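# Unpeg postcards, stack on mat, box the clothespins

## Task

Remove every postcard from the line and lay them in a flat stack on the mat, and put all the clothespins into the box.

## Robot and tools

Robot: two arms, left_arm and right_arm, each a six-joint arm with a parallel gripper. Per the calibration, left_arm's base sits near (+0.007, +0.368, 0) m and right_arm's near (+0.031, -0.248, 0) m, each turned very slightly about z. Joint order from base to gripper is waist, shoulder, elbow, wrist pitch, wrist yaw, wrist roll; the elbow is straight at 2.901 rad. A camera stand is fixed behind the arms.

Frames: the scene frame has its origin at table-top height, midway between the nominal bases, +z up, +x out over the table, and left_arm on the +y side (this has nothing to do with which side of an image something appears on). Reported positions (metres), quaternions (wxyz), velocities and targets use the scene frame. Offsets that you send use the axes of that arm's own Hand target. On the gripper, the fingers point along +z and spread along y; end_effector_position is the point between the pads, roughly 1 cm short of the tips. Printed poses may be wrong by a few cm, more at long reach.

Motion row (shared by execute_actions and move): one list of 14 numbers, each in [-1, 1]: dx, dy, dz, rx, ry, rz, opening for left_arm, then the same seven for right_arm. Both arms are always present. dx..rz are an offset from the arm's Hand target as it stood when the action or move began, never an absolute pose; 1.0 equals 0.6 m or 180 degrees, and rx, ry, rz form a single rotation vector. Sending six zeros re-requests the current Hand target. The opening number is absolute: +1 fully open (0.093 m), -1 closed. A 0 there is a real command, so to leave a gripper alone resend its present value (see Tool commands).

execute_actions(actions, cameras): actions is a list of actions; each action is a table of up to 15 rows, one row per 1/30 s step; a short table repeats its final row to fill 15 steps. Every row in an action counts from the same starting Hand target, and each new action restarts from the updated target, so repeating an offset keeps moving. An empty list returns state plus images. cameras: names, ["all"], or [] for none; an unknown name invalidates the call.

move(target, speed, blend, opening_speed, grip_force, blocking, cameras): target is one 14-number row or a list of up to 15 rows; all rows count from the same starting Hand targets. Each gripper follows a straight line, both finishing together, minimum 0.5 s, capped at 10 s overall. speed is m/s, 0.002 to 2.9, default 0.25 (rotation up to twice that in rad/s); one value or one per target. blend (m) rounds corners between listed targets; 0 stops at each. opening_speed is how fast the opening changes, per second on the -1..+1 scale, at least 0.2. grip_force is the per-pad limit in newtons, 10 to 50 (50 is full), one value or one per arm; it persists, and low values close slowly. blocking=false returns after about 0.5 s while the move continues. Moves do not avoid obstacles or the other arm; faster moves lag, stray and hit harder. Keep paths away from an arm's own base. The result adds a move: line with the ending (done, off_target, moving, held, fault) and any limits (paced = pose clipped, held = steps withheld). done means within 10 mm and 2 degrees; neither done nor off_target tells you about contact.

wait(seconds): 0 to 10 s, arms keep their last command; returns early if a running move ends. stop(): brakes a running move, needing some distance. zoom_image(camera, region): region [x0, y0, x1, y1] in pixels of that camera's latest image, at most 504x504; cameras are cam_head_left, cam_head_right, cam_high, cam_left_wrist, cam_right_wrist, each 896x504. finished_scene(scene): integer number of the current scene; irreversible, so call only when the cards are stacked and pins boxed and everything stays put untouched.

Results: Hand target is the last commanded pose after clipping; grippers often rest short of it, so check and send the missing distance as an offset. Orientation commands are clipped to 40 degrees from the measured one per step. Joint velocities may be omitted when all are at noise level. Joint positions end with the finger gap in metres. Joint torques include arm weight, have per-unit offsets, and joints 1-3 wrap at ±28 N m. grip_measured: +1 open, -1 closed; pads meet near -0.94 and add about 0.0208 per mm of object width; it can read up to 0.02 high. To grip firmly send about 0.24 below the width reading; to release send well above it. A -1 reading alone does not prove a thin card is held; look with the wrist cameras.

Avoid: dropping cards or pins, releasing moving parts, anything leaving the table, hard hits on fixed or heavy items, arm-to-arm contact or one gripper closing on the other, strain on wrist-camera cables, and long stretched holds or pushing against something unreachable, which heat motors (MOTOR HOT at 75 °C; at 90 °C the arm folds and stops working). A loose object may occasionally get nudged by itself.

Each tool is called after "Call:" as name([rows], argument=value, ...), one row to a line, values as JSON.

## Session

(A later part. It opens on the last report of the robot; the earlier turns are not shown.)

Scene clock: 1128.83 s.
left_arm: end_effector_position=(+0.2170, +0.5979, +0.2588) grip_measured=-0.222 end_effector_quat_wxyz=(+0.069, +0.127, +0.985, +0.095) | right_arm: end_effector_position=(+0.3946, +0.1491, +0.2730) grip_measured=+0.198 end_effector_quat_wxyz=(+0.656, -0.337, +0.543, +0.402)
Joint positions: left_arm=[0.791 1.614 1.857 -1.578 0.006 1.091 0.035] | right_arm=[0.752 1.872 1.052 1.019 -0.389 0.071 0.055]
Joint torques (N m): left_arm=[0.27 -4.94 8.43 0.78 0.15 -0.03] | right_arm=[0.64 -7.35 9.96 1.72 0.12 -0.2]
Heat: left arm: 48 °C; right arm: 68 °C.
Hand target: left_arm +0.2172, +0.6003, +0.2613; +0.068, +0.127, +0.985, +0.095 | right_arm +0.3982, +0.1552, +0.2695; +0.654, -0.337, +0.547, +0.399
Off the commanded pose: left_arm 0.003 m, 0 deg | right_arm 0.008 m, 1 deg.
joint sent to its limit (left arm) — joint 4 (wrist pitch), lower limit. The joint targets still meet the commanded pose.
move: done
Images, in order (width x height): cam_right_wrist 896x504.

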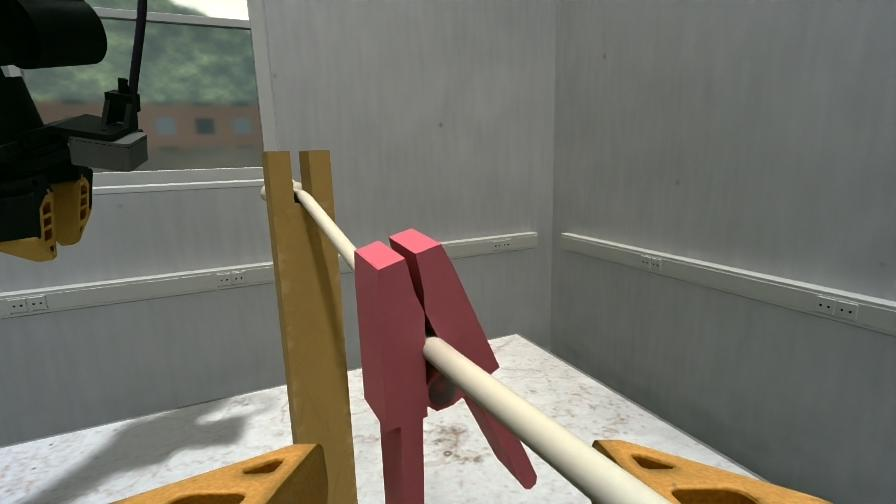

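Call:
move(target=[0,0,0,0,0,0,-0.22, 0,0,0,0,0,0,-0.2], speed=0.1, cameras=["cam_right_wrist"])

Scene clock: 1139.10 s.
left_arm: end_effector_position=(+0.2170, +0.5979, +0.2588) grip_measured=-0.222 end_effector_quat_wxyz=(+0.069, +0.127, +0.985, +0.095) | right_arm: end_effector_position=(+0.3946, +0.1491, +0.2730) grip_measured=-0.198 end_effector_quat_wxyz=(+0.656, -0.337, +0.543, +0.402)
Joint positions: left_arm=[0.791 1.614 1.857 -1.578 0.006 1.091 0.035] | right_arm=[0.752 1.872 1.052 1.019 -0.388 0.071 0.036]
Joint torques (N m): left_arm=[0.27 -4.96 8.43 0.77 0.14 -0.05] | right_arm=[0.62 -7.43 9.94 1.72 0.13 -0.2]
Heat: left arm: 48 °C; right arm: 69 °C.
Hand target: left_arm +0.2172, +0.6003, +0.2613; +0.068, +0.127, +0.985, +0.095 | right_arm +0.3982, +0.1552, +0.2695; +0.654, -0.337, +0.547, +0.399
Off the commanded pose: left_arm 0.003 m, 0 deg | right_arm 0.008 m, 1 deg.
joint sent to its limit (left arm) — joint 4 (wrist pitch), lower limit. The joint targets still meet the commanded pose.
move: done
Images, in order (width x height): cam_right_wrist 896x504.

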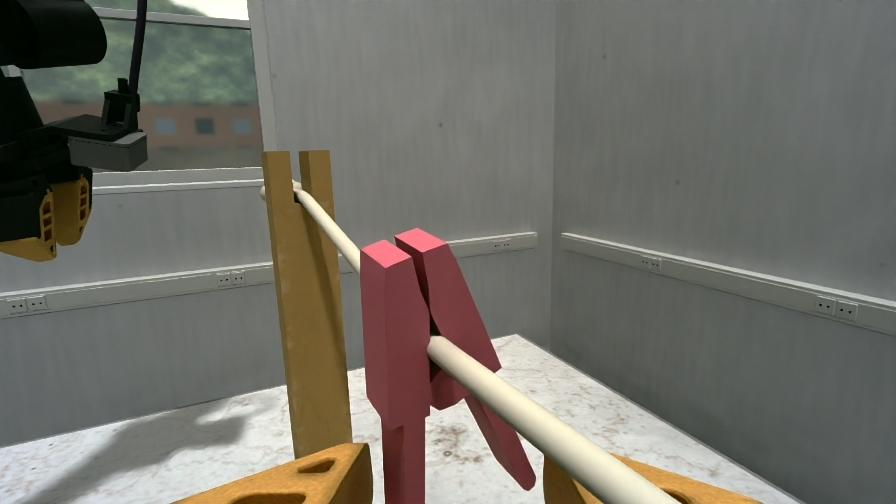

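Call:
move(target=[0,0,0,0,0,0,-0.22, 0,0,0,0,0,0,-0.4], speed=0.1, opening_speed=0.3, cameras=["cam_right_wrist"])

Scene clock: 1144.33 s.
left_arm: end_effector_position=(+0.2170, +0.5979, +0.2588) grip_measured=-0.222 end_effector_quat_wxyz=(+0.069, +0.127, +0.985, +0.095) | right_arm: end_effector_position=(+0.3947, +0.1490, +0.2730) grip_measured=-0.398 end_effector_quat_wxyz=(+0.656, -0.337, +0.543, +0.402)
Joint positions: left_arm=[0.791 1.614 1.857 -1.578 0.006 1.091 0.035] | right_arm=[0.752 1.872 1.052 1.019 -0.387 0.071 0.026]
Joint torques (N m): left_arm=[0.27 -4.96 8.46 0.78 0.14 -0.04] | right_arm=[0.62 -7.39 9.96 1.72 0.12 -0.2]
Heat: left arm: 48 °C; right arm: 70 °C.
Hand target: left_arm +0.2172, +0.6003, +0.2613; +0.068, +0.127, +0.985, +0.095 | right_arm +0.3982, +0.1551, +0.2695; +0.654, -0.337, +0.547, +0.399
Off the commanded pose: left_arm 0.003 m, 0 deg | right_arm 0.008 m, 1 deg.
joint sent to its limit (left arm) — joint 4 (wrist pitch), lower limit. The joint targets still meet the commanded pose.
move: done
Images, in order (width x height): cam_right_wrist 896x504.

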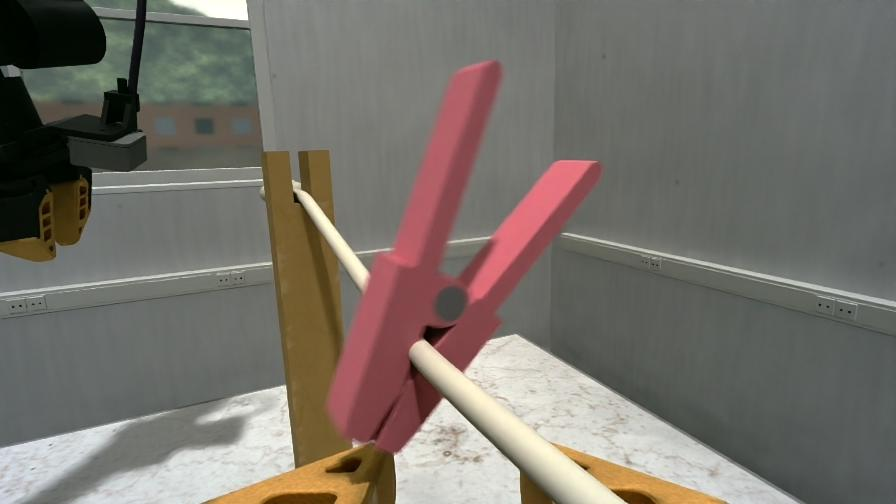

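Call:
wait(seconds=0.5, cameras=["cam_right_wrist", "cam_head_left"])

Scene clock: 1146.97 s.
left_arm: end_effector_position=(+0.2170, +0.5979, +0.2588) grip_measured=-0.222 end_effector_quat_wxyz=(+0.069, +0.127, +0.985, +0.095) | right_arm: end_effector_position=(+0.3947, +0.1490, +0.2730) grip_measured=-0.398 end_effector_quat_wxyz=(+0.656, -0.337, +0.543, +0.402)
Joint positions: left_arm=[0.791 1.614 1.857 -1.578 0.006 1.091 0.035] | right_arm=[0.752 1.872 1.052 1.019 -0.387 0.071 0.026]
Joint torques (N m): left_arm=[0.25 -4.94 8.42 0.77 0.14 -0.04] | right_arm=[0.62 -7.41 9.98 1.72 0.12 -0.2]
Heat: left arm: 48 °C; right arm: 70 °C.
Hand target: left_arm +0.2172, +0.6003, +0.2613; +0.068, +0.127, +0.985, +0.095 | right_arm +0.3982, +0.1551, +0.2695; +0.654, -0.337, +0.547, +0.399
Tool commands: left_gripper/opening=-0.22 right_gripper/opening=-0.4
Off the commanded pose: left_arm 0.003 m, 0 deg | right_arm 0.008 m, 1 deg.
wait: 0.50 s; at rest from the start
Images, in order (width x height): cam_head_left 896x504, cam_right_wrist 896x504.

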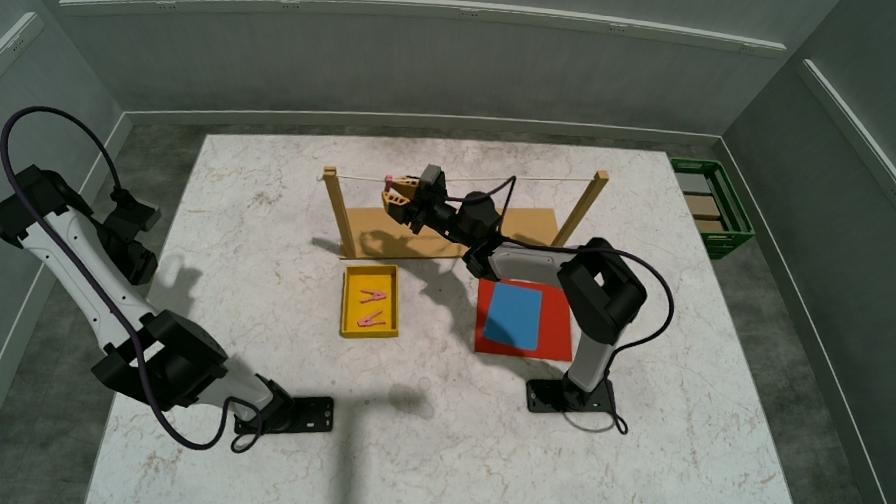

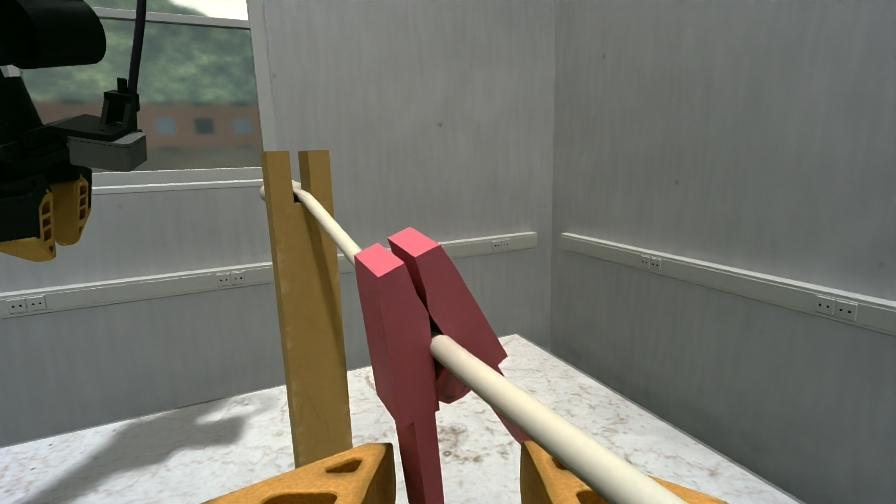

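Call:
move(target=[0,0,0,0,0,0,-0.22, 0,0,0,0,0,0,0.2], speed=0.1, opening_speed=0.5, cameras=["cam_right_wrist"])

Call:
move(target=[0,0,0,0,0,0,-0.22, 0,0,0.016,0,0,0,0.2], speed=0.1, cameras=["cam_right_wrist"])

Scene clock: 1155.03 s.
left_arm: end_effector_position=(+0.2170, +0.5979, +0.2588) grip_measured=-0.222 end_effector_quat_wxyz=(+0.069, +0.127, +0.985, +0.095) | right_arm: end_effector_position=(+0.3947, +0.1490, +0.2730) grip_measured=+0.198 end_effector_quat_wxyz=(+0.656, -0.337, +0.543, +0.402)
Joint positions: left_arm=[0.791 1.614 1.857 -1.578 0.006 1.091 0.035] | right_arm=[0.752 1.872 1.052 1.019 -0.387 0.071 0.055]
Joint torques (N m): left_arm=[0.25 -4.94 8.42 0.78 0.14 -0.04] | right_arm=[0.61 -7.42 9.94 1.71 0.12 -0.21]
Heat: left arm: 48 °C; right arm: 71 °C.
Hand target: left_arm +0.2172, +0.6003, +0.2613; +0.068, +0.127, +0.985, +0.095 | right_arm +0.3982, +0.1551, +0.2695; +0.654, -0.337, +0.547, +0.399
Off the commanded pose: left_arm 0.003 m, 0 deg | right_arm 0.008 m, 1 deg.
joint sent to its limit (left arm) — joint 4 (wrist pitch), lower limit. The joint targets still meet the commanded pose.
move: done
Images, in order (width x height): cam_right_wrist 896x504.

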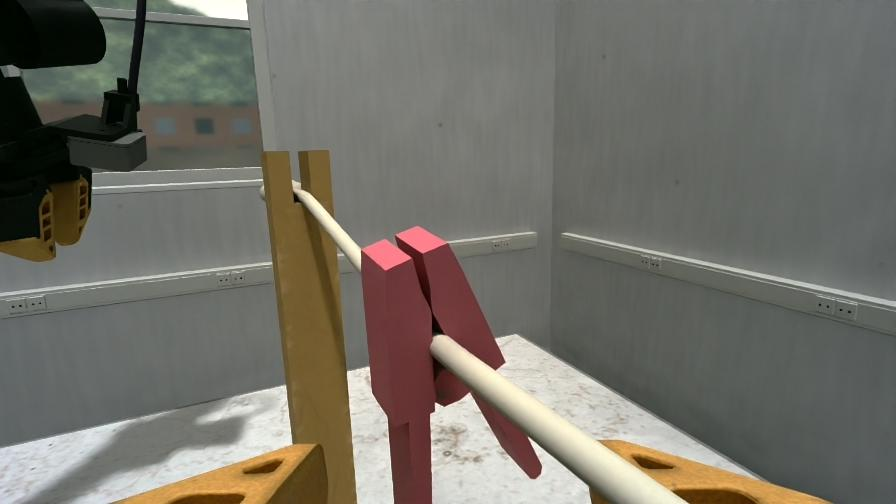

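Scene clock: 1155.87 s.
left_arm: end_effector_position=(+0.2170, +0.5979, +0.2588) grip_measured=-0.222 end_effector_quat_wxyz=(+0.069, +0.127, +0.985, +0.095) | right_arm: end_effector_position=(+0.3984, +0.1572, +0.2740) grip_measured=+0.198 end_effector_quat_wxyz=(+0.655, -0.337, +0.544, +0.403)
Joint positions: left_arm=[0.791 1.614 1.857 -1.578 0.006 1.091 0.035] | right_arm=[0.761 1.896 1.091 1.002 -0.38 0.071 0.055]
Joint torques (N m): left_arm=[0.28 -4.94 8.42 0.79 0.14 -0.04] | right_arm=[0.59 -7.56 10.36 1.69 0.13 -0.22]
Heat: left arm: 48 °C; right arm: 71 °C.
Hand target: left_arm +0.2172, +0.6003, +0.2613; +0.068, +0.127, +0.985, +0.095 | right_arm +0.4024, +0.1636, +0.2711; +0.654, -0.337, +0.547, +0.399
Off the commanded pose: left_arm 0.003 m, 0 deg | right_arm 0.008 m, 1 deg.
joint sent to its limit (left arm) — joint 4 (wrist pitch), lower limit. The joint targets still meet the commanded pose.
move: done
Images, in order (width x height): cam_right_wrist 896x504.

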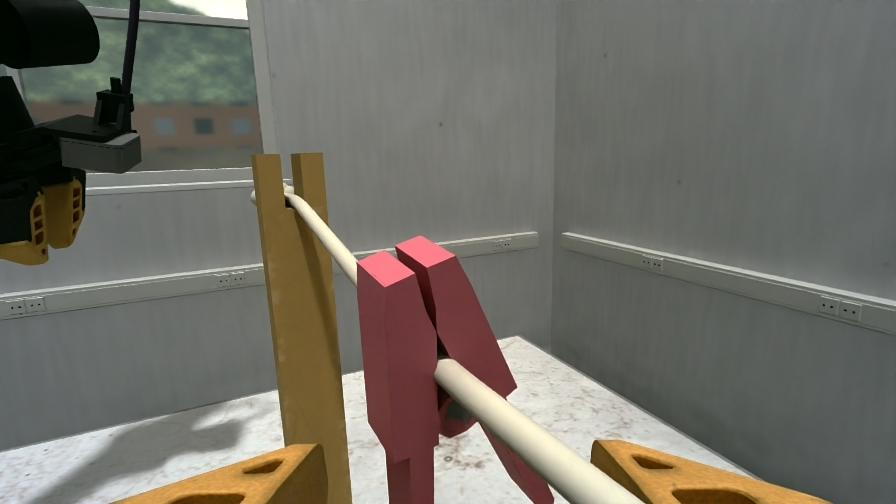

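Call:
move(target=[0,0,0,0,0,0,-0.22, 0,0,0,0,0,0,-0.25], speed=0.1, opening_speed=0.4, cameras=["cam_right_wrist"])

Scene clock: 1159.70 s.
left_arm: end_effector_position=(+0.2170, +0.5979, +0.2588) grip_measured=-0.222 end_effector_quat_wxyz=(+0.069, +0.127, +0.985, +0.095) | right_arm: end_effector_position=(+0.3985, +0.1572, +0.2738) grip_measured=-0.248 end_effector_quat_wxyz=(+0.655, -0.337, +0.544, +0.403)
Joint positions: left_arm=[0.791 1.614 1.857 -1.578 0.006 1.091 0.035] | right_arm=[0.761 1.896 1.091 1.001 -0.379 0.071 0.033]
Joint torques (N m): left_arm=[0.25 -4.92 8.39 0.78 0.15 -0.03] | right_arm=[0.61 -7.53 10.33 1.7 0.12 -0.22]
Heat: left arm: 48 °C; right arm: 72 °C.
Hand target: left_arm +0.2172, +0.6003, +0.2613; +0.068, +0.127, +0.985, +0.095 | right_arm +0.4024, +0.1636, +0.2710; +0.654, -0.337, +0.547, +0.399
Off the commanded pose: left_arm 0.003 m, 0 deg | right_arm 0.008 m, 1 deg.
joint sent to its limit (left arm) — joint 4 (wrist pitch), lower limit. The joint targets still meet the commanded pose.
move: done
Images, in order (width x height): cam_right_wrist 896x504.

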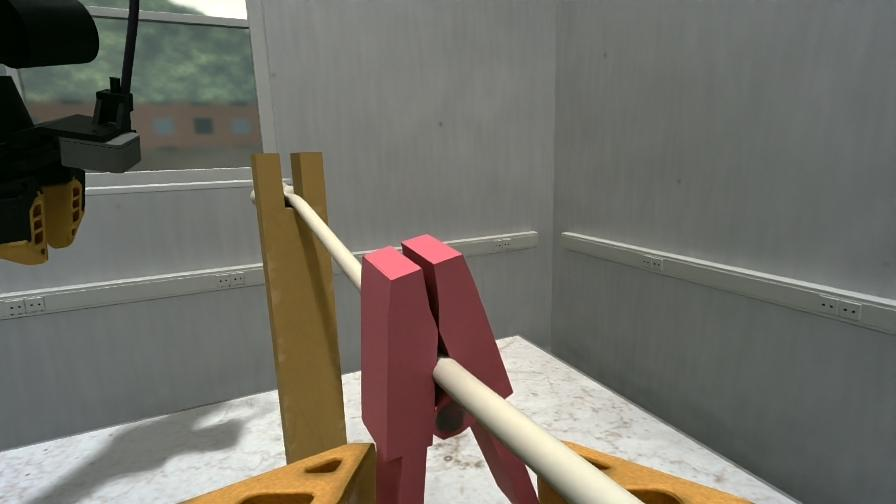

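Working: pin rotates upright. Continue.

Call:
move(target=[0,0,0,0,0,0,-0.22, 0,0,0,0,0,0,-0.42], speed=0.1, opening_speed=0.25, cameras=["cam_right_wrist"])

Scene clock: 1161.97 s.
left_arm: end_effector_position=(+0.2170, +0.5979, +0.2588) grip_measured=-0.222 end_effector_quat_wxyz=(+0.069, +0.127, +0.985, +0.095) | right_arm: end_effector_position=(+0.3986, +0.1571, +0.2738) grip_measured=-0.416 end_effector_quat_wxyz=(+0.655, -0.336, +0.544, +0.402)
Joint positions: left_arm=[0.791 1.614 1.857 -1.578 0.006 1.091 0.035] | right_arm=[0.761 1.896 1.091 1.001 -0.379 0.071 0.025]
Joint torques (N m): left_arm=[0.27 -4.94 8.44 0.77 0.14 -0.04] | right_arm=[0.58 -7.56 10.36 1.71 0.11 -0.22]
Heat: left arm: 48 °C; right arm: 72 °C.
Hand target: left_arm +0.2172, +0.6003, +0.2613; +0.068, +0.127, +0.985, +0.095 | right_arm +0.4024, +0.1636, +0.2711; +0.654, -0.337, +0.547, +0.399
Off the commanded pose: left_arm 0.003 m, 0 deg | right_arm 0.008 m, 1 deg.
joint sent to its limit (left arm) — joint 4 (wrist pitch), lower limit. The joint targets still meet the commanded pose.
move: done
Images, in order (width x height): cam_right_wrist 896x504.

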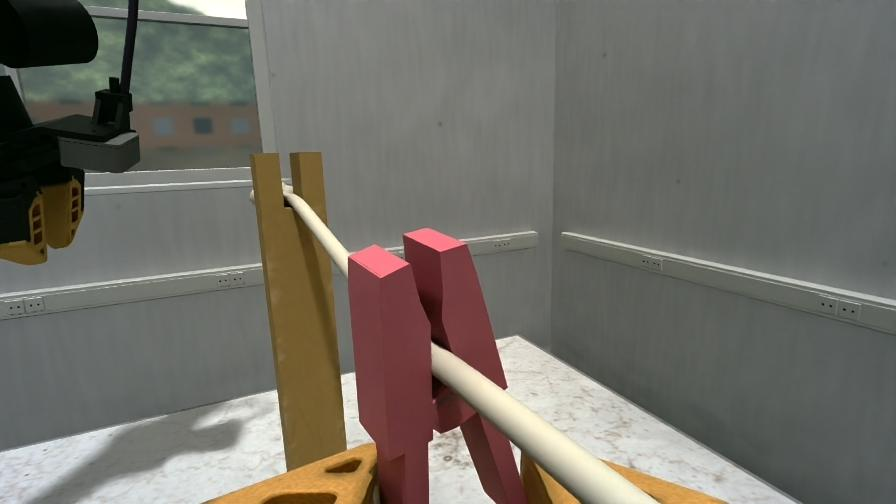

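Call:
move(target=[0,0,0,0,0,0,-0.22, 0,0,0,0,0,0,-0.64], speed=0.1, opening_speed=0.3, cameras=["cam_right_wrist"])

Scene clock: 1164.37 s.
left_arm: end_effector_position=(+0.2170, +0.5979, +0.2588) grip_measured=-0.222 end_effector_quat_wxyz=(+0.069, +0.127, +0.985, +0.095) | right_arm: end_effector_position=(+0.3987, +0.1572, +0.2734) grip_measured=-0.632 end_effector_quat_wxyz=(+0.654, -0.336, +0.545, +0.402)
Joint positions: left_arm=[0.791 1.614 1.857 -1.578 0.006 1.091 0.035] | right_arm=[0.761 1.896 1.091 0.999 -0.379 0.071 0.015]
Joint torques (N m): left_arm=[0.31 -4.94 8.43 0.78 0.14 -0.04] | right_arm=[0.61 -7.53 10.39 1.72 0.11 -0.22]
Heat: left arm: 48 °C; right arm: 72 °C.
Hand target: left_arm +0.2172, +0.6003, +0.2613; +0.068, +0.127, +0.985, +0.095 | right_arm +0.4024, +0.1636, +0.2710; +0.654, -0.337, +0.547, +0.399
Off the commanded pose: left_arm 0.003 m, 0 deg | right_arm 0.008 m, 0 deg.
joint sent to its limit (left arm) — joint 4 (wrist pitch), lower limit. The joint targets still meet the commanded pose.
move: done
Images, in order (width x height): cam_right_wrist 896x504.

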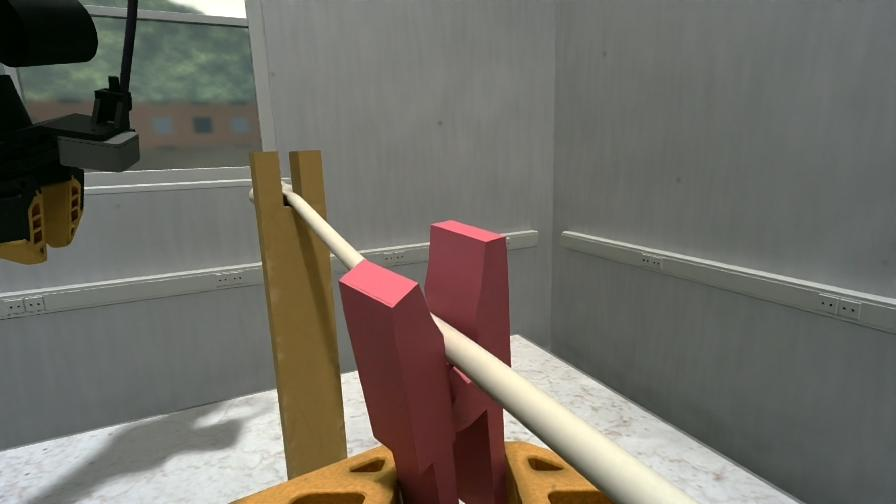

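Call:
move([
  [0,0,0,0,0,0,-0.22, 0.03,-0.005,-0.005,0,0,0,-0.66],
  [0,0,0,0,0,0,-0.22, 0.065,-0.01,-0.01,0,0,0,-0.66],
], speed=0.05, cameras=["cam_right_wrist"])

Scene clock: 1168.53 s.
left_arm: end_effector_position=(+0.2170, +0.5979, +0.2588) grip_measured=-0.222 end_effector_quat_wxyz=(+0.069, +0.127, +0.985, +0.095) | right_arm: end_effector_position=(+0.4053, +0.1630, +0.2432) grip_measured=-0.654 end_effector_quat_wxyz=(+0.657, -0.336, +0.541, +0.403)
Joint positions: left_arm=[0.791 1.614 1.857 -1.578 0.006 1.091 0.035] | right_arm=[0.761 1.998 1.085 1.117 -0.379 0.071 0.014]
Joint torques (N m): left_arm=[0.27 -4.94 8.43 0.78 0.15 -0.04] | right_arm=[-0.4 -8.24 6.65 1.98 -0.01 -0.2]
Heat: left arm: 48 °C; right arm: 72 °C.
Hand target: left_arm +0.2172, +0.6003, +0.2613; +0.068, +0.127, +0.985, +0.095 | right_arm +0.4083, +0.1616, +0.2316; +0.654, -0.337, +0.547, +0.399
Off the commanded pose: left_arm 0.003 m, 0 deg | right_arm 0.012 m, 1 deg.
joint sent to its limit (left arm) — joint 4 (wrist pitch), lower limit. The joint targets still meet the commanded pose.
move: off_target (right_arm)
Images, in order (width x height): cam_right_wrist 896x504.

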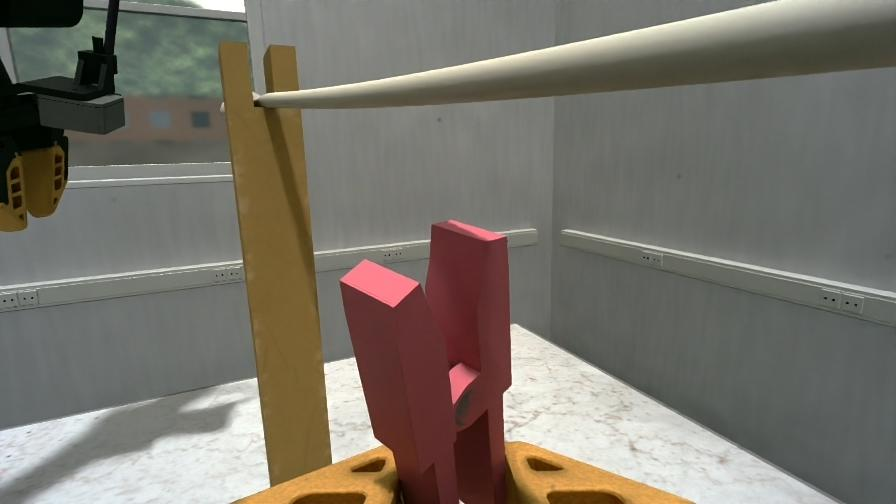

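Call:
move(target=[0,0,0,0,0,0,-0.22, -0.012,-0.013,-0.352,0,0,0,-0.66], speed=0.25, cameras=["cam_right_wrist"])

Scene clock: 1174.50 s.
left_arm: end_effector_position=(+0.2170, +0.5979, +0.2588) grip_measured=-0.222 end_effector_quat_wxyz=(+0.069, +0.127, +0.985, +0.095) | right_arm: end_effector_position=(+0.3258, -0.0249, +0.1839) grip_measured=-0.654 end_effector_quat_wxyz=(+0.629, -0.331, +0.577, +0.402)
Joint positions: left_arm=[0.791 1.614 1.857 -1.578 0.006 1.091 0.035] | right_arm=[0.372 1.647 0.318 1.486 -0.754 0.155 0.014]
Joint torques (N m): left_arm=[0.24 -4.94 8.44 0.78 0.15 -0.03] | right_arm=[-0.44 -6.75 4.38 2.4 -0.05 -0.08]
Heat: left arm: 48 °C; right arm: 71 °C.
Hand target: left_arm +0.2172, +0.6003, +0.2613; +0.068, +0.127, +0.985, +0.095 | right_arm +0.3203, -0.0284, +0.2019; +0.654, -0.337, +0.547, +0.399
Off the commanded pose: left_arm 0.003 m, 0 deg | right_arm 0.019 m, 5 deg.
joint sent to its limit (left arm) — joint 4 (wrist pitch), lower limit. The joint targets still meet the commanded pose.
move: off_target (right_arm)
Images, in order (width x height): cam_right_wrist 896x504.

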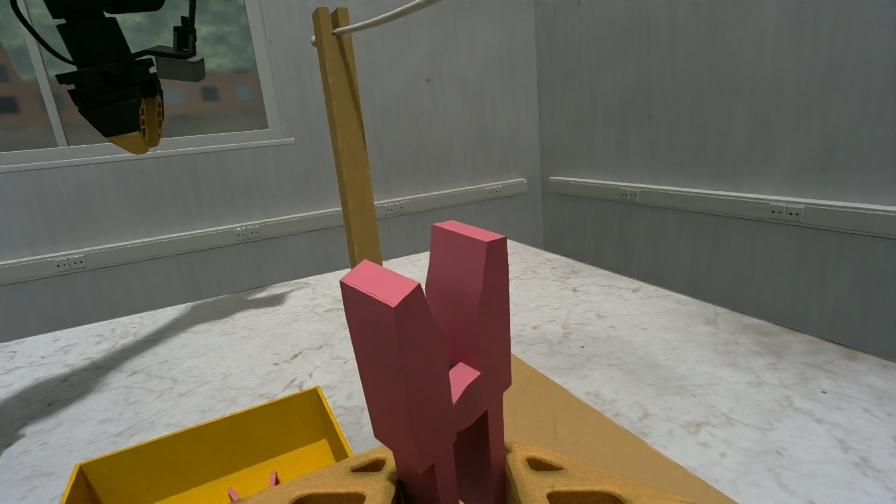

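Call:
move(target=[0,0,0,0,0,0,-0.22, 0.1617,0.2137,0.2286,-0.1391,0.463,-0.0871,-0.66], speed=0.2, cameras=["cam_right_wrist","cam_head_left"])

Scene clock: 1186.03 s.
left_arm: end_effector_position=(+0.2170, +0.5979, +0.2588) grip_measured=-0.222 end_effector_quat_wxyz=(+0.069, +0.127, +0.985, +0.095) | right_arm: end_effector_position=(+0.2746, +0.1618, +0.1344) grip_measured=-0.654 end_effector_quat_wxyz=(-0.096, +0.695, -0.706, -0.097)
Joint positions: left_arm=[0.791 1.614 1.857 -1.578 0.006 1.091 0.035] | right_arm=[1.023 2.184 2.099 -1.256 -0.15 -0.556 0.014]
Joint torques (N m): left_arm=[0.27 -4.96 8.44 0.78 0.14 -0.04] | right_arm=[0.4 -9.36 10 0.57 -0.08 -0.28]
Heat: left arm: 48 °C; right arm: 69 °C.
Hand target: left_arm +0.2172, +0.6003, +0.2613; +0.068, +0.127, +0.985, +0.095 | right_arm +0.2753, +0.1652, +0.1299; -0.092, +0.701, -0.702, -0.092
Off the commanded pose: left_arm 0.003 m, 0 deg | right_arm 0.006 m, 1 deg.
joint sent to its limit (left arm) — joint 4 (wrist pitch), lower limit. The joint targets still meet the commanded pose.
move: done
Images, in order (width x height): cam_head_left 896x504, cam_right_wrist 896x504.

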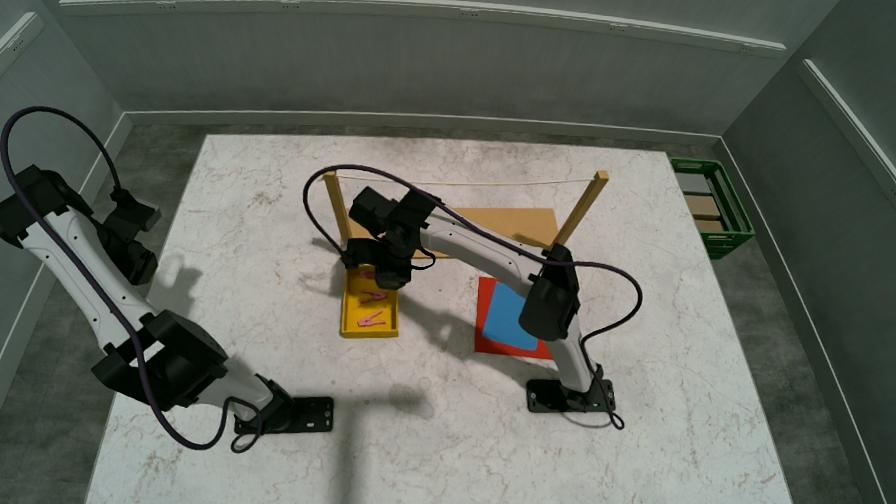

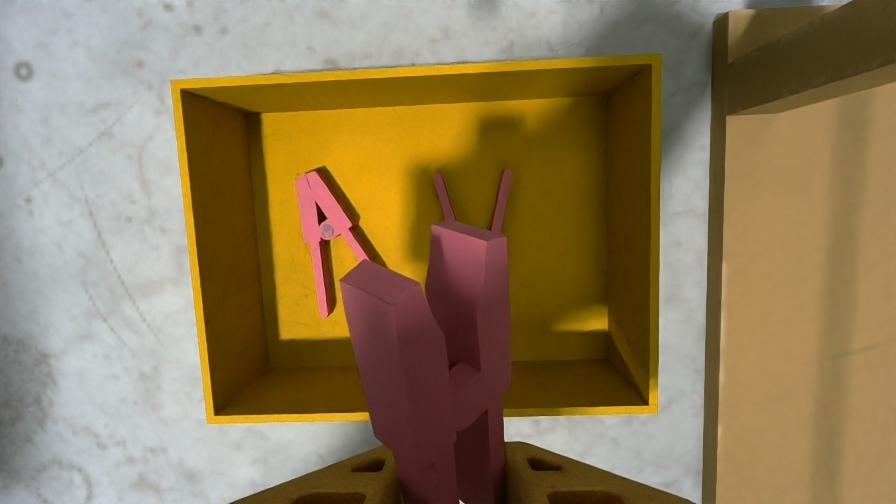

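Call:
move(target=[0,0,0,0,0,0,-0.22, 0.0033,-0.056,0.0768,0,0.0556,0,-0.66], speed=0.12, cameras=["cam_right_wrist","cam_high"])

Scene clock: 1200.10 s.
left_arm: end_effector_position=(+0.2170, +0.5979, +0.2588) grip_measured=-0.222 end_effector_quat_wxyz=(+0.069, +0.127, +0.985, +0.095) | right_arm: end_effector_position=(+0.3040, +0.1774, +0.0919) grip_measured=-0.654 end_effector_quat_wxyz=(-0.040, +0.704, -0.708, -0.037)
Joint positions: left_arm=[0.791 1.614 1.857 -1.578 0.006 1.091 0.035] | right_arm=[1.023 2.574 2.645 -1.549 -0.056 -0.583 0.014]
Joint torques (N m): left_arm=[0.25 -4.94 8.46 0.78 0.14 -0.03] | right_arm=[-0.62 -11.29 9.17 0.32 -0.01 -0.28]
Heat: left arm: 48 °C; right arm: 68 °C.
Hand target: left_arm +0.2172, +0.6003, +0.2613; +0.068, +0.127, +0.985, +0.095 | right_arm +0.3090, +0.1751, +0.0847; -0.030, +0.706, -0.707, -0.031
Off the commanded pose: left_arm 0.003 m, 0 deg | right_arm 0.009 m, 1 deg.
joint sent to its limit (left arm) — joint 4 (wrist pitch), lower limit. The joint targets still meet the commanded pose.
joint sent to its limit (right arm) — joint 4 (wrist pitch), lower limit. The joint targets still meet the commanded pose.
move: done
Images, in order (width x height): cam_high 896x504, cam_right_wrist 896x504.

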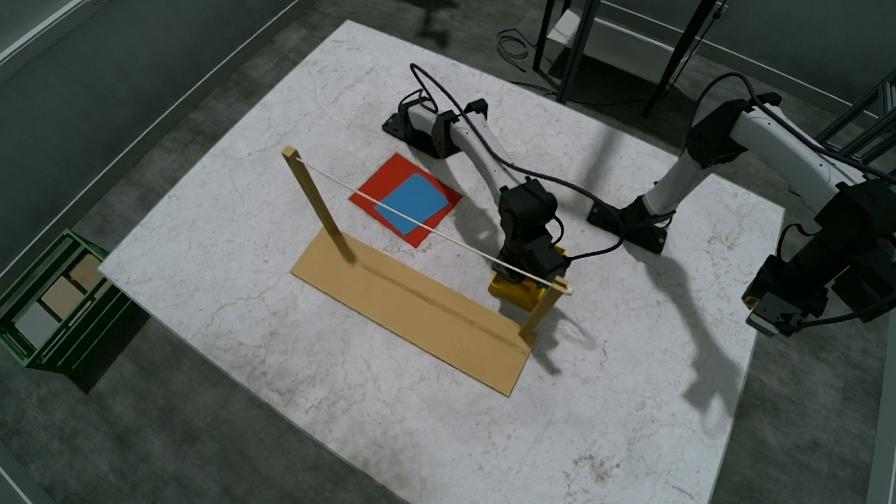

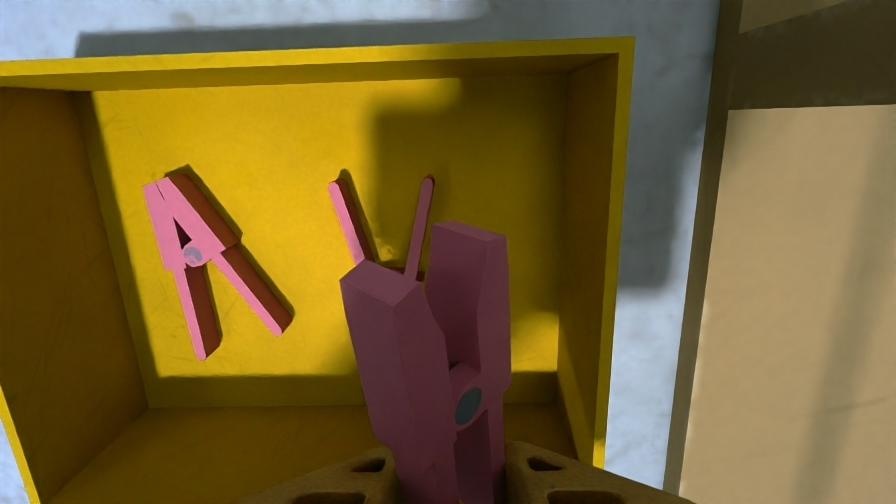

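Call:
move([
  [0,0,0,0,0,0,-0.22, 0,-0.0183,0,0,0,0,-0.66],
  [0,0,0,0,0,0,-0.22, 0.005,-0.0183,0.07,0,0,0,-0.66],
], speed=0.1, cameras=["cam_right_wrist"])

Scene clock: 1209.07 s.
left_arm: end_effector_position=(+0.2170, +0.5979, +0.2588) grip_measured=-0.222 end_effector_quat_wxyz=(+0.069, +0.127, +0.985, +0.095) | right_arm: end_effector_position=(+0.3189, +0.1776, +0.0527) grip_measured=-0.654 end_effector_quat_wxyz=(-0.037, +0.703, -0.709, -0.030)
Joint positions: left_arm=[0.791 1.614 1.857 -1.578 0.006 1.091 0.035] | right_arm=[1.002 2.592 2.523 -1.418 -0.046 -0.601 0.014]
Joint torques (N m): left_arm=[0.27 -4.93 8.43 0.78 0.14 -0.03] | right_arm=[-0.38 -13.45 4.6 0.61 -0.11 -0.27]
Heat: left arm: 48 °C; right arm: 69 °C.
Hand target: left_arm +0.2172, +0.6003, +0.2613; +0.068, +0.127, +0.985, +0.095 | right_arm +0.3200, +0.1757, +0.0428; -0.030, +0.706, -0.707, -0.031
Off the commanded pose: left_arm 0.003 m, 0 deg | right_arm 0.010 m, 1 deg.
joint sent to its limit (left arm) — joint 4 (wrist pitch), lower limit. The joint targets still meet the commanded pose.
move: done
Images, in order (width x height): cam_right_wrist 896x504.

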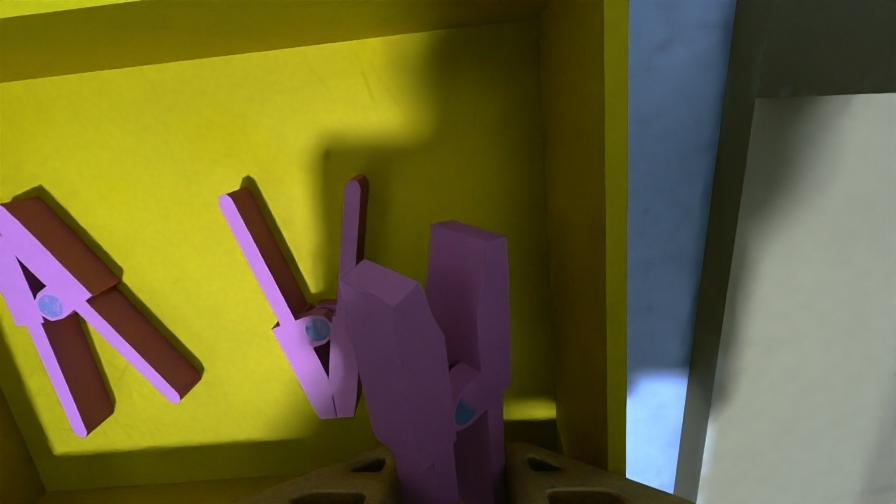

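Call:
move(target=[0,0,0,0,0,0,-0.22, 0.003,0,0.035,0,0,0,-0.66], speed=0.06, cameras=["cam_right_wrist"])

Scene clock: 1212.73 s.
left_arm: end_effector_position=(+0.2170, +0.5979, +0.2588) grip_measured=-0.222 end_effector_quat_wxyz=(+0.069, +0.127, +0.985, +0.095) | right_arm: end_effector_position=(+0.3243, +0.1829, +0.0513) grip_measured=-0.654 end_effector_quat_wxyz=(-0.063, +0.703, -0.708, -0.031)
Joint positions: left_arm=[0.791 1.614 1.857 -1.578 0.006 1.091 0.035] | right_arm=[1.002 2.54 2.414 -1.308 -0.038 -0.602 0.014]
Joint torques (N m): left_arm=[0.25 -4.97 8.4 0.78 0.15 -0.04] | right_arm=[-0.38 -10.69 3.56 0.6 -0.2 -0.26]
Heat: left arm: 48 °C; right arm: 68 °C.
Hand target: left_arm +0.2172, +0.6003, +0.2613; +0.068, +0.127, +0.985, +0.095 | right_arm +0.3201, +0.1758, +0.0217; -0.031, +0.706, -0.707, -0.031
Off the commanded pose: left_arm 0.003 m, 0 deg | right_arm 0.031 m, 4 deg.
joint sent to its limit (left arm) — joint 4 (wrist pitch), lower limit. The joint targets still meet the commanded pose.
move: off_target (right_arm)
Images, in order (width x height): cam_right_wrist 896x504.

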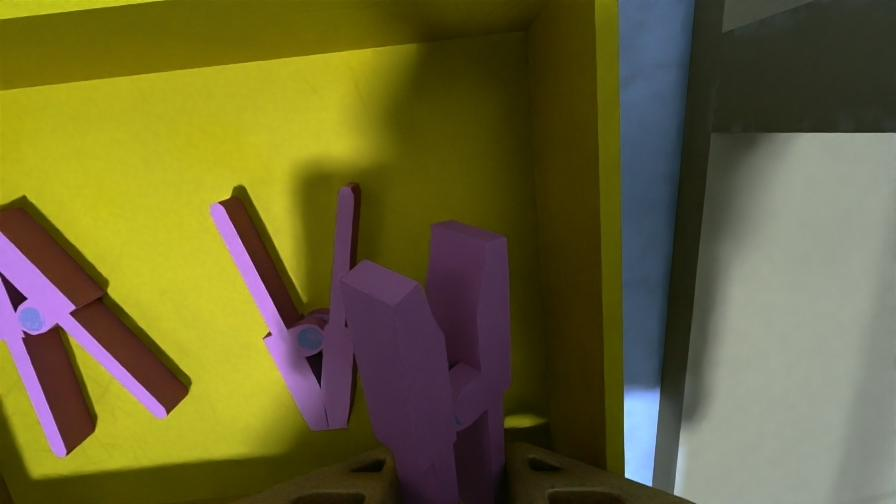

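Call:
wait(seconds=0.1, cameras=["cam_head_right","cam_high"])

Call:
zoom_image(camera="cam_high", region=[440, 150, 640, 330])

Scene clock: 1215.67 s.
left_arm: end_effector_position=(+0.2170, +0.5979, +0.2588) grip_measured=-0.222 end_effector_quat_wxyz=(+0.069, +0.127, +0.985, +0.095) | right_arm: end_effector_position=(+0.3243, +0.1829, +0.0513) grip_measured=-0.654 end_effector_quat_wxyz=(-0.064, +0.703, -0.708, -0.031)
Joint positions: left_arm=[0.791 1.614 1.857 -1.578 0.006 1.091 0.035] | right_arm=[1.002 2.54 2.414 -1.308 -0.038 -0.602 0.014]
Joint torques (N m): left_arm=[0.25 -4.97 8.49 0.78 0.14 -0.04] | right_arm=[-0.36 -10.66 3.55 0.62 -0.19 -0.26]
Heat: left arm: 48 °C; right arm: 67 °C.
Hand target: left_arm +0.2172, +0.6003, +0.2613; +0.068, +0.127, +0.985, +0.095 | right_arm +0.3201, +0.1757, +0.0218; -0.031, +0.706, -0.707, -0.031
Tool commands: left_gripper/opening=-0.22 right_gripper/opening=-0.66
Off the commanded pose: left_arm 0.003 m, 0 deg | right_arm 0.031 m, 4 deg.
wait: 0.10 s; at rest from the start
Images, in order (width x height): cam_head_right 896x504, cam_high 896x504.

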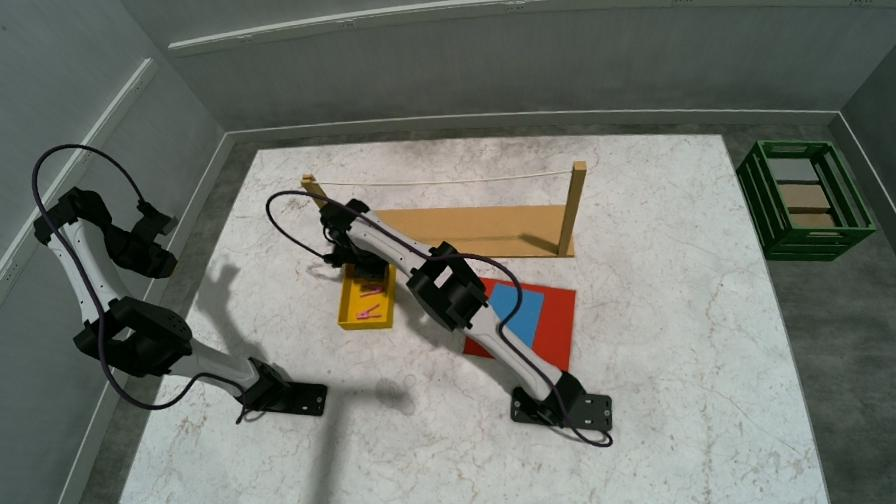

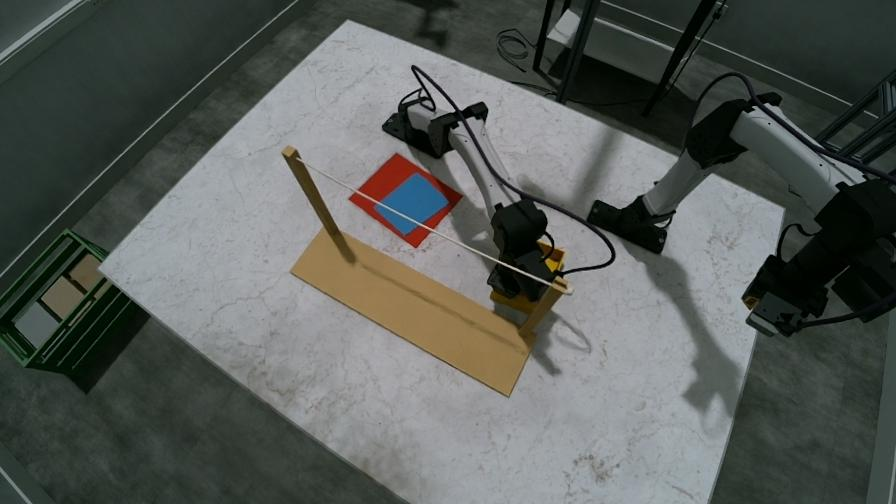

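Scaled by 2.520 from the camera's 896x504 image, which has a finer 1280x720 frame.

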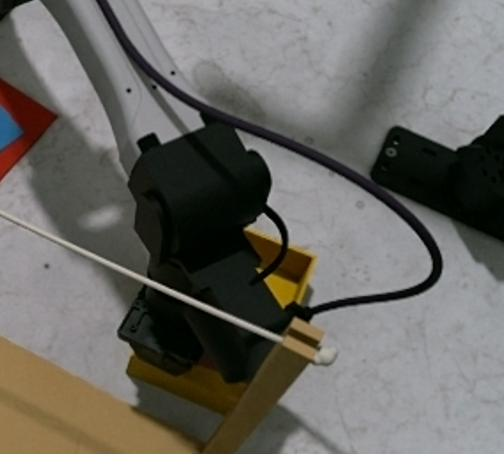

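Call:
move([
  [0,0,0,0,0,0,-0.22, -0.002,0,-0.07,0,0,0,-0.66],
  [0,0,0,0,0,0,-0.22, 0.00,0.005,0,0,0,0,-0.66],
], speed=0.12, cameras=["cam_right_wrist"])

Scene clock: 1224.43 s.
left_arm: end_effector_position=(+0.2170, +0.5979, +0.2588) grip_measured=-0.222 end_effector_quat_wxyz=(+0.069, +0.127, +0.985, +0.095) | right_arm: end_effector_position=(+0.3158, +0.1719, +0.0260) grip_measured=-0.654 end_effector_quat_wxyz=(-0.022, +0.704, -0.709, -0.025)
Joint positions: left_arm=[0.791 1.614 1.857 -1.578 0.006 1.091 0.035] | right_arm=[1.002 2.576 2.386 -1.33 -0.042 -0.603 0.014]
Joint torques (N m): left_arm=[0.28 -4.94 8.44 0.79 0.14 -0.04] | right_arm=[0.01 -14.37 4.68 0.73 -0.14 -0.2]
Heat: left arm: 48 °C; right arm: 66 °C.
Hand target: left_arm +0.2172, +0.6003, +0.2613; +0.068, +0.127, +0.985, +0.095 | right_arm +0.3171, +0.1757, +0.0217; -0.031, +0.706, -0.707, -0.031
Off the commanded pose: left_arm 0.003 m, 0 deg | right_arm 0.006 m, 1 deg.
joint sent to its limit (left arm) — joint 4 (wrist pitch), lower limit. The joint targets still meet the commanded pose.
move: done
Images, in order (width x height): cam_right_wrist 896x504.

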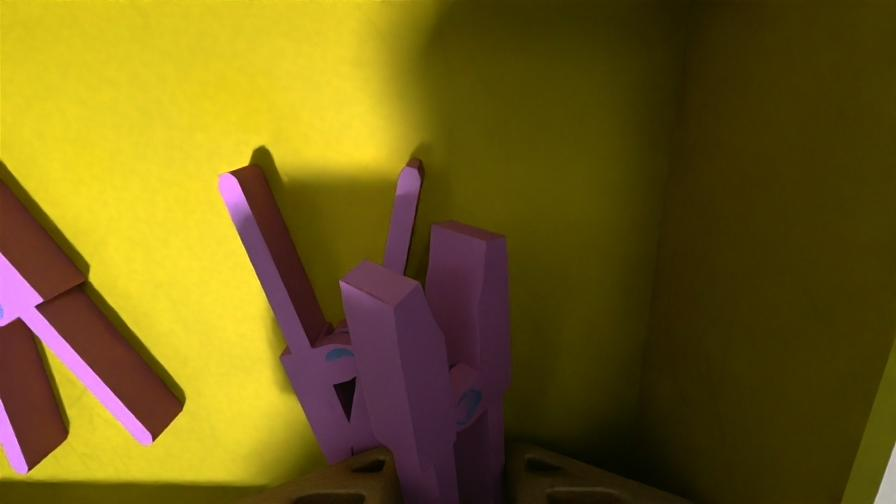

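Call:
move([
  [0,0,0,0,0,0,-0.22, 0,0,-0.03,0,0,0,-0.66],
  [0,0,0,0,0,0,-0.22, -0.006,-0.018,-0.008,0,0,0,-0.66],
], speed=0.1, cameras=["cam_right_wrist"])

Scene clock: 1227.87 s.
left_arm: end_effector_position=(+0.2170, +0.5979, +0.2588) grip_measured=-0.222 end_effector_quat_wxyz=(+0.069, +0.127, +0.985, +0.095) | right_arm: end_effector_position=(+0.3241, +0.1788, +0.0349) grip_measured=-0.654 end_effector_quat_wxyz=(-0.036, +0.704, -0.708, -0.028)
Joint positions: left_arm=[0.791 1.614 1.857 -1.578 0.006 1.091 0.035] | right_arm=[0.997 2.609 2.483 -1.364 -0.042 -0.609 0.014]
Joint torques (N m): left_arm=[0.25 -4.97 8.38 0.77 0.14 -0.04] | right_arm=[-0.59 -11.36 9.69 0.34 -0.15 -0.28]
Heat: left arm: 48 °C; right arm: 66 °C.
Hand target: left_arm +0.2172, +0.6003, +0.2613; +0.068, +0.127, +0.985, +0.095 | right_arm +0.3277, +0.1790, +0.0267; -0.031, +0.706, -0.707, -0.031
Off the commanded pose: left_arm 0.003 m, 0 deg | right_arm 0.009 m, 1 deg.
joint sent to its limit (left arm) — joint 4 (wrist pitch), lower limit. The joint targets still meet the commanded pose.
move: done
Images, in order (width x height): cam_right_wrist 896x504.

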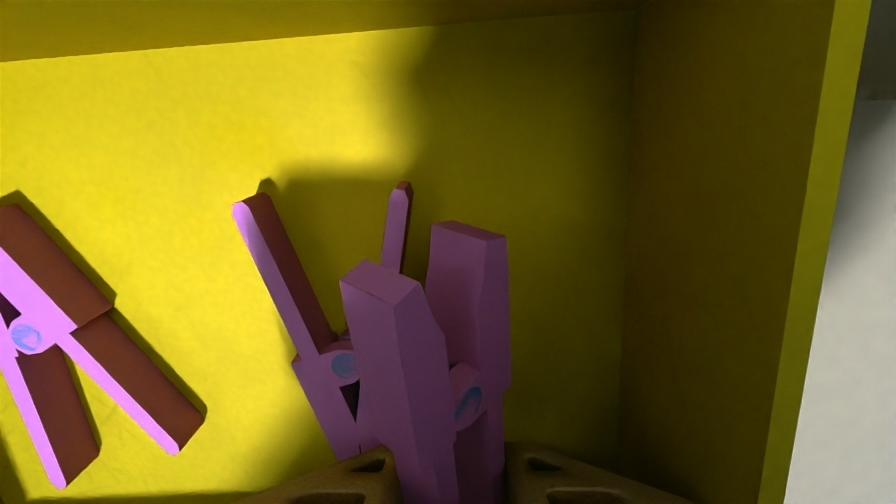

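Call:
wait(seconds=0.1, cameras=["cam_head_right","cam_head_left","cam_high"])

Scene clock: 1234.47 s.
left_arm: end_effector_position=(+0.2170, +0.5979, +0.2588) grip_measured=-0.222 end_effector_quat_wxyz=(+0.069, +0.127, +0.985, +0.095) | right_arm: end_effector_position=(+0.3241, +0.1787, +0.0349) grip_measured=-0.654 end_effector_quat_wxyz=(-0.036, +0.704, -0.708, -0.028)
Joint positions: left_arm=[0.791 1.614 1.857 -1.578 0.006 1.091 0.035] | right_arm=[0.997 2.609 2.483 -1.364 -0.042 -0.609 0.014]
Joint torques (N m): left_arm=[0.24 -4.94 8.43 0.78 0.15 -0.03] | right_arm=[-0.59 -11.41 9.68 0.35 -0.16 -0.27]
Heat: left arm: 48 °C; right arm: 67 °C.
Hand target: left_arm +0.2172, +0.6003, +0.2613; +0.068, +0.127, +0.985, +0.095 | right_arm +0.3277, +0.1789, +0.0267; -0.030, +0.706, -0.707, -0.031
Tool commands: left_gripper/opening=-0.22 right_gripper/opening=-0.66
Off the commanded pose: left_arm 0.003 m, 0 deg | right_arm 0.009 m, 1 deg.
wait: 0.10 s; at rest from the start
Images, in order (width x height): cam_head_left 896x504, cam_head_right 896x504, cam_high 896x504.

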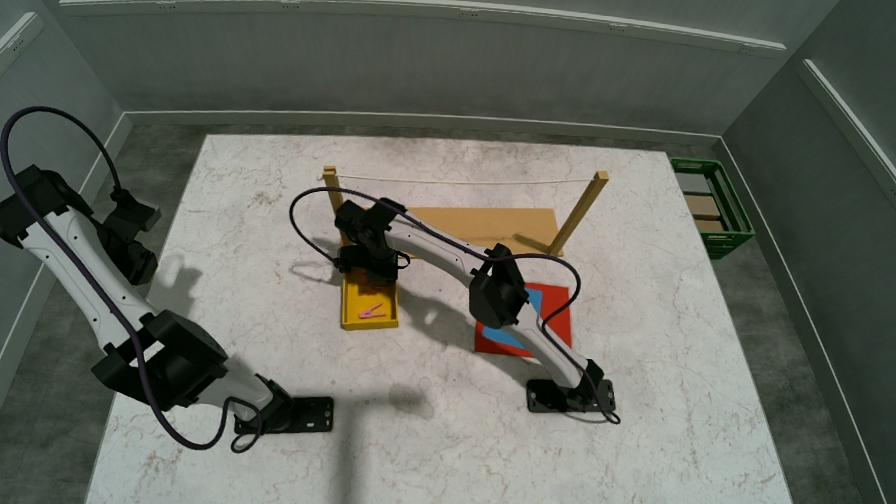

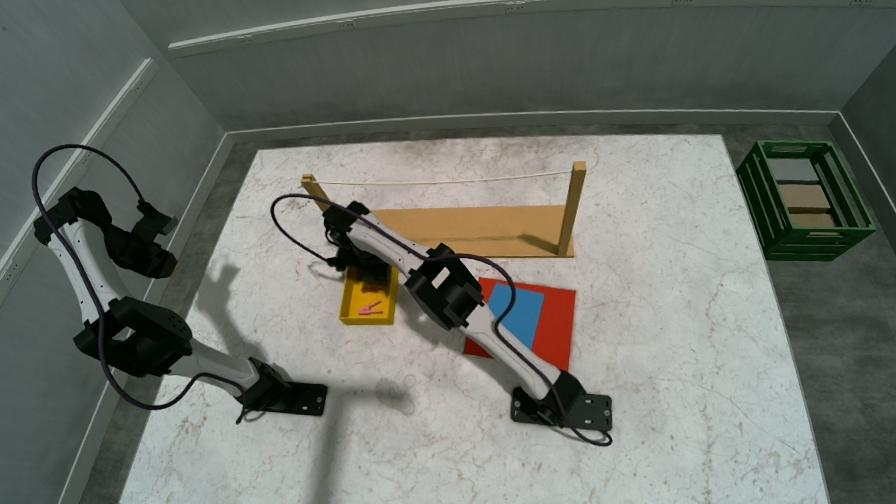

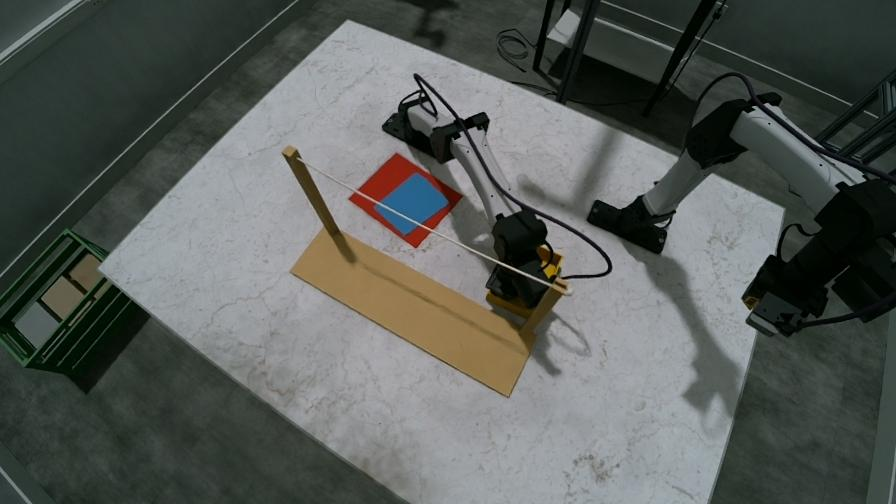

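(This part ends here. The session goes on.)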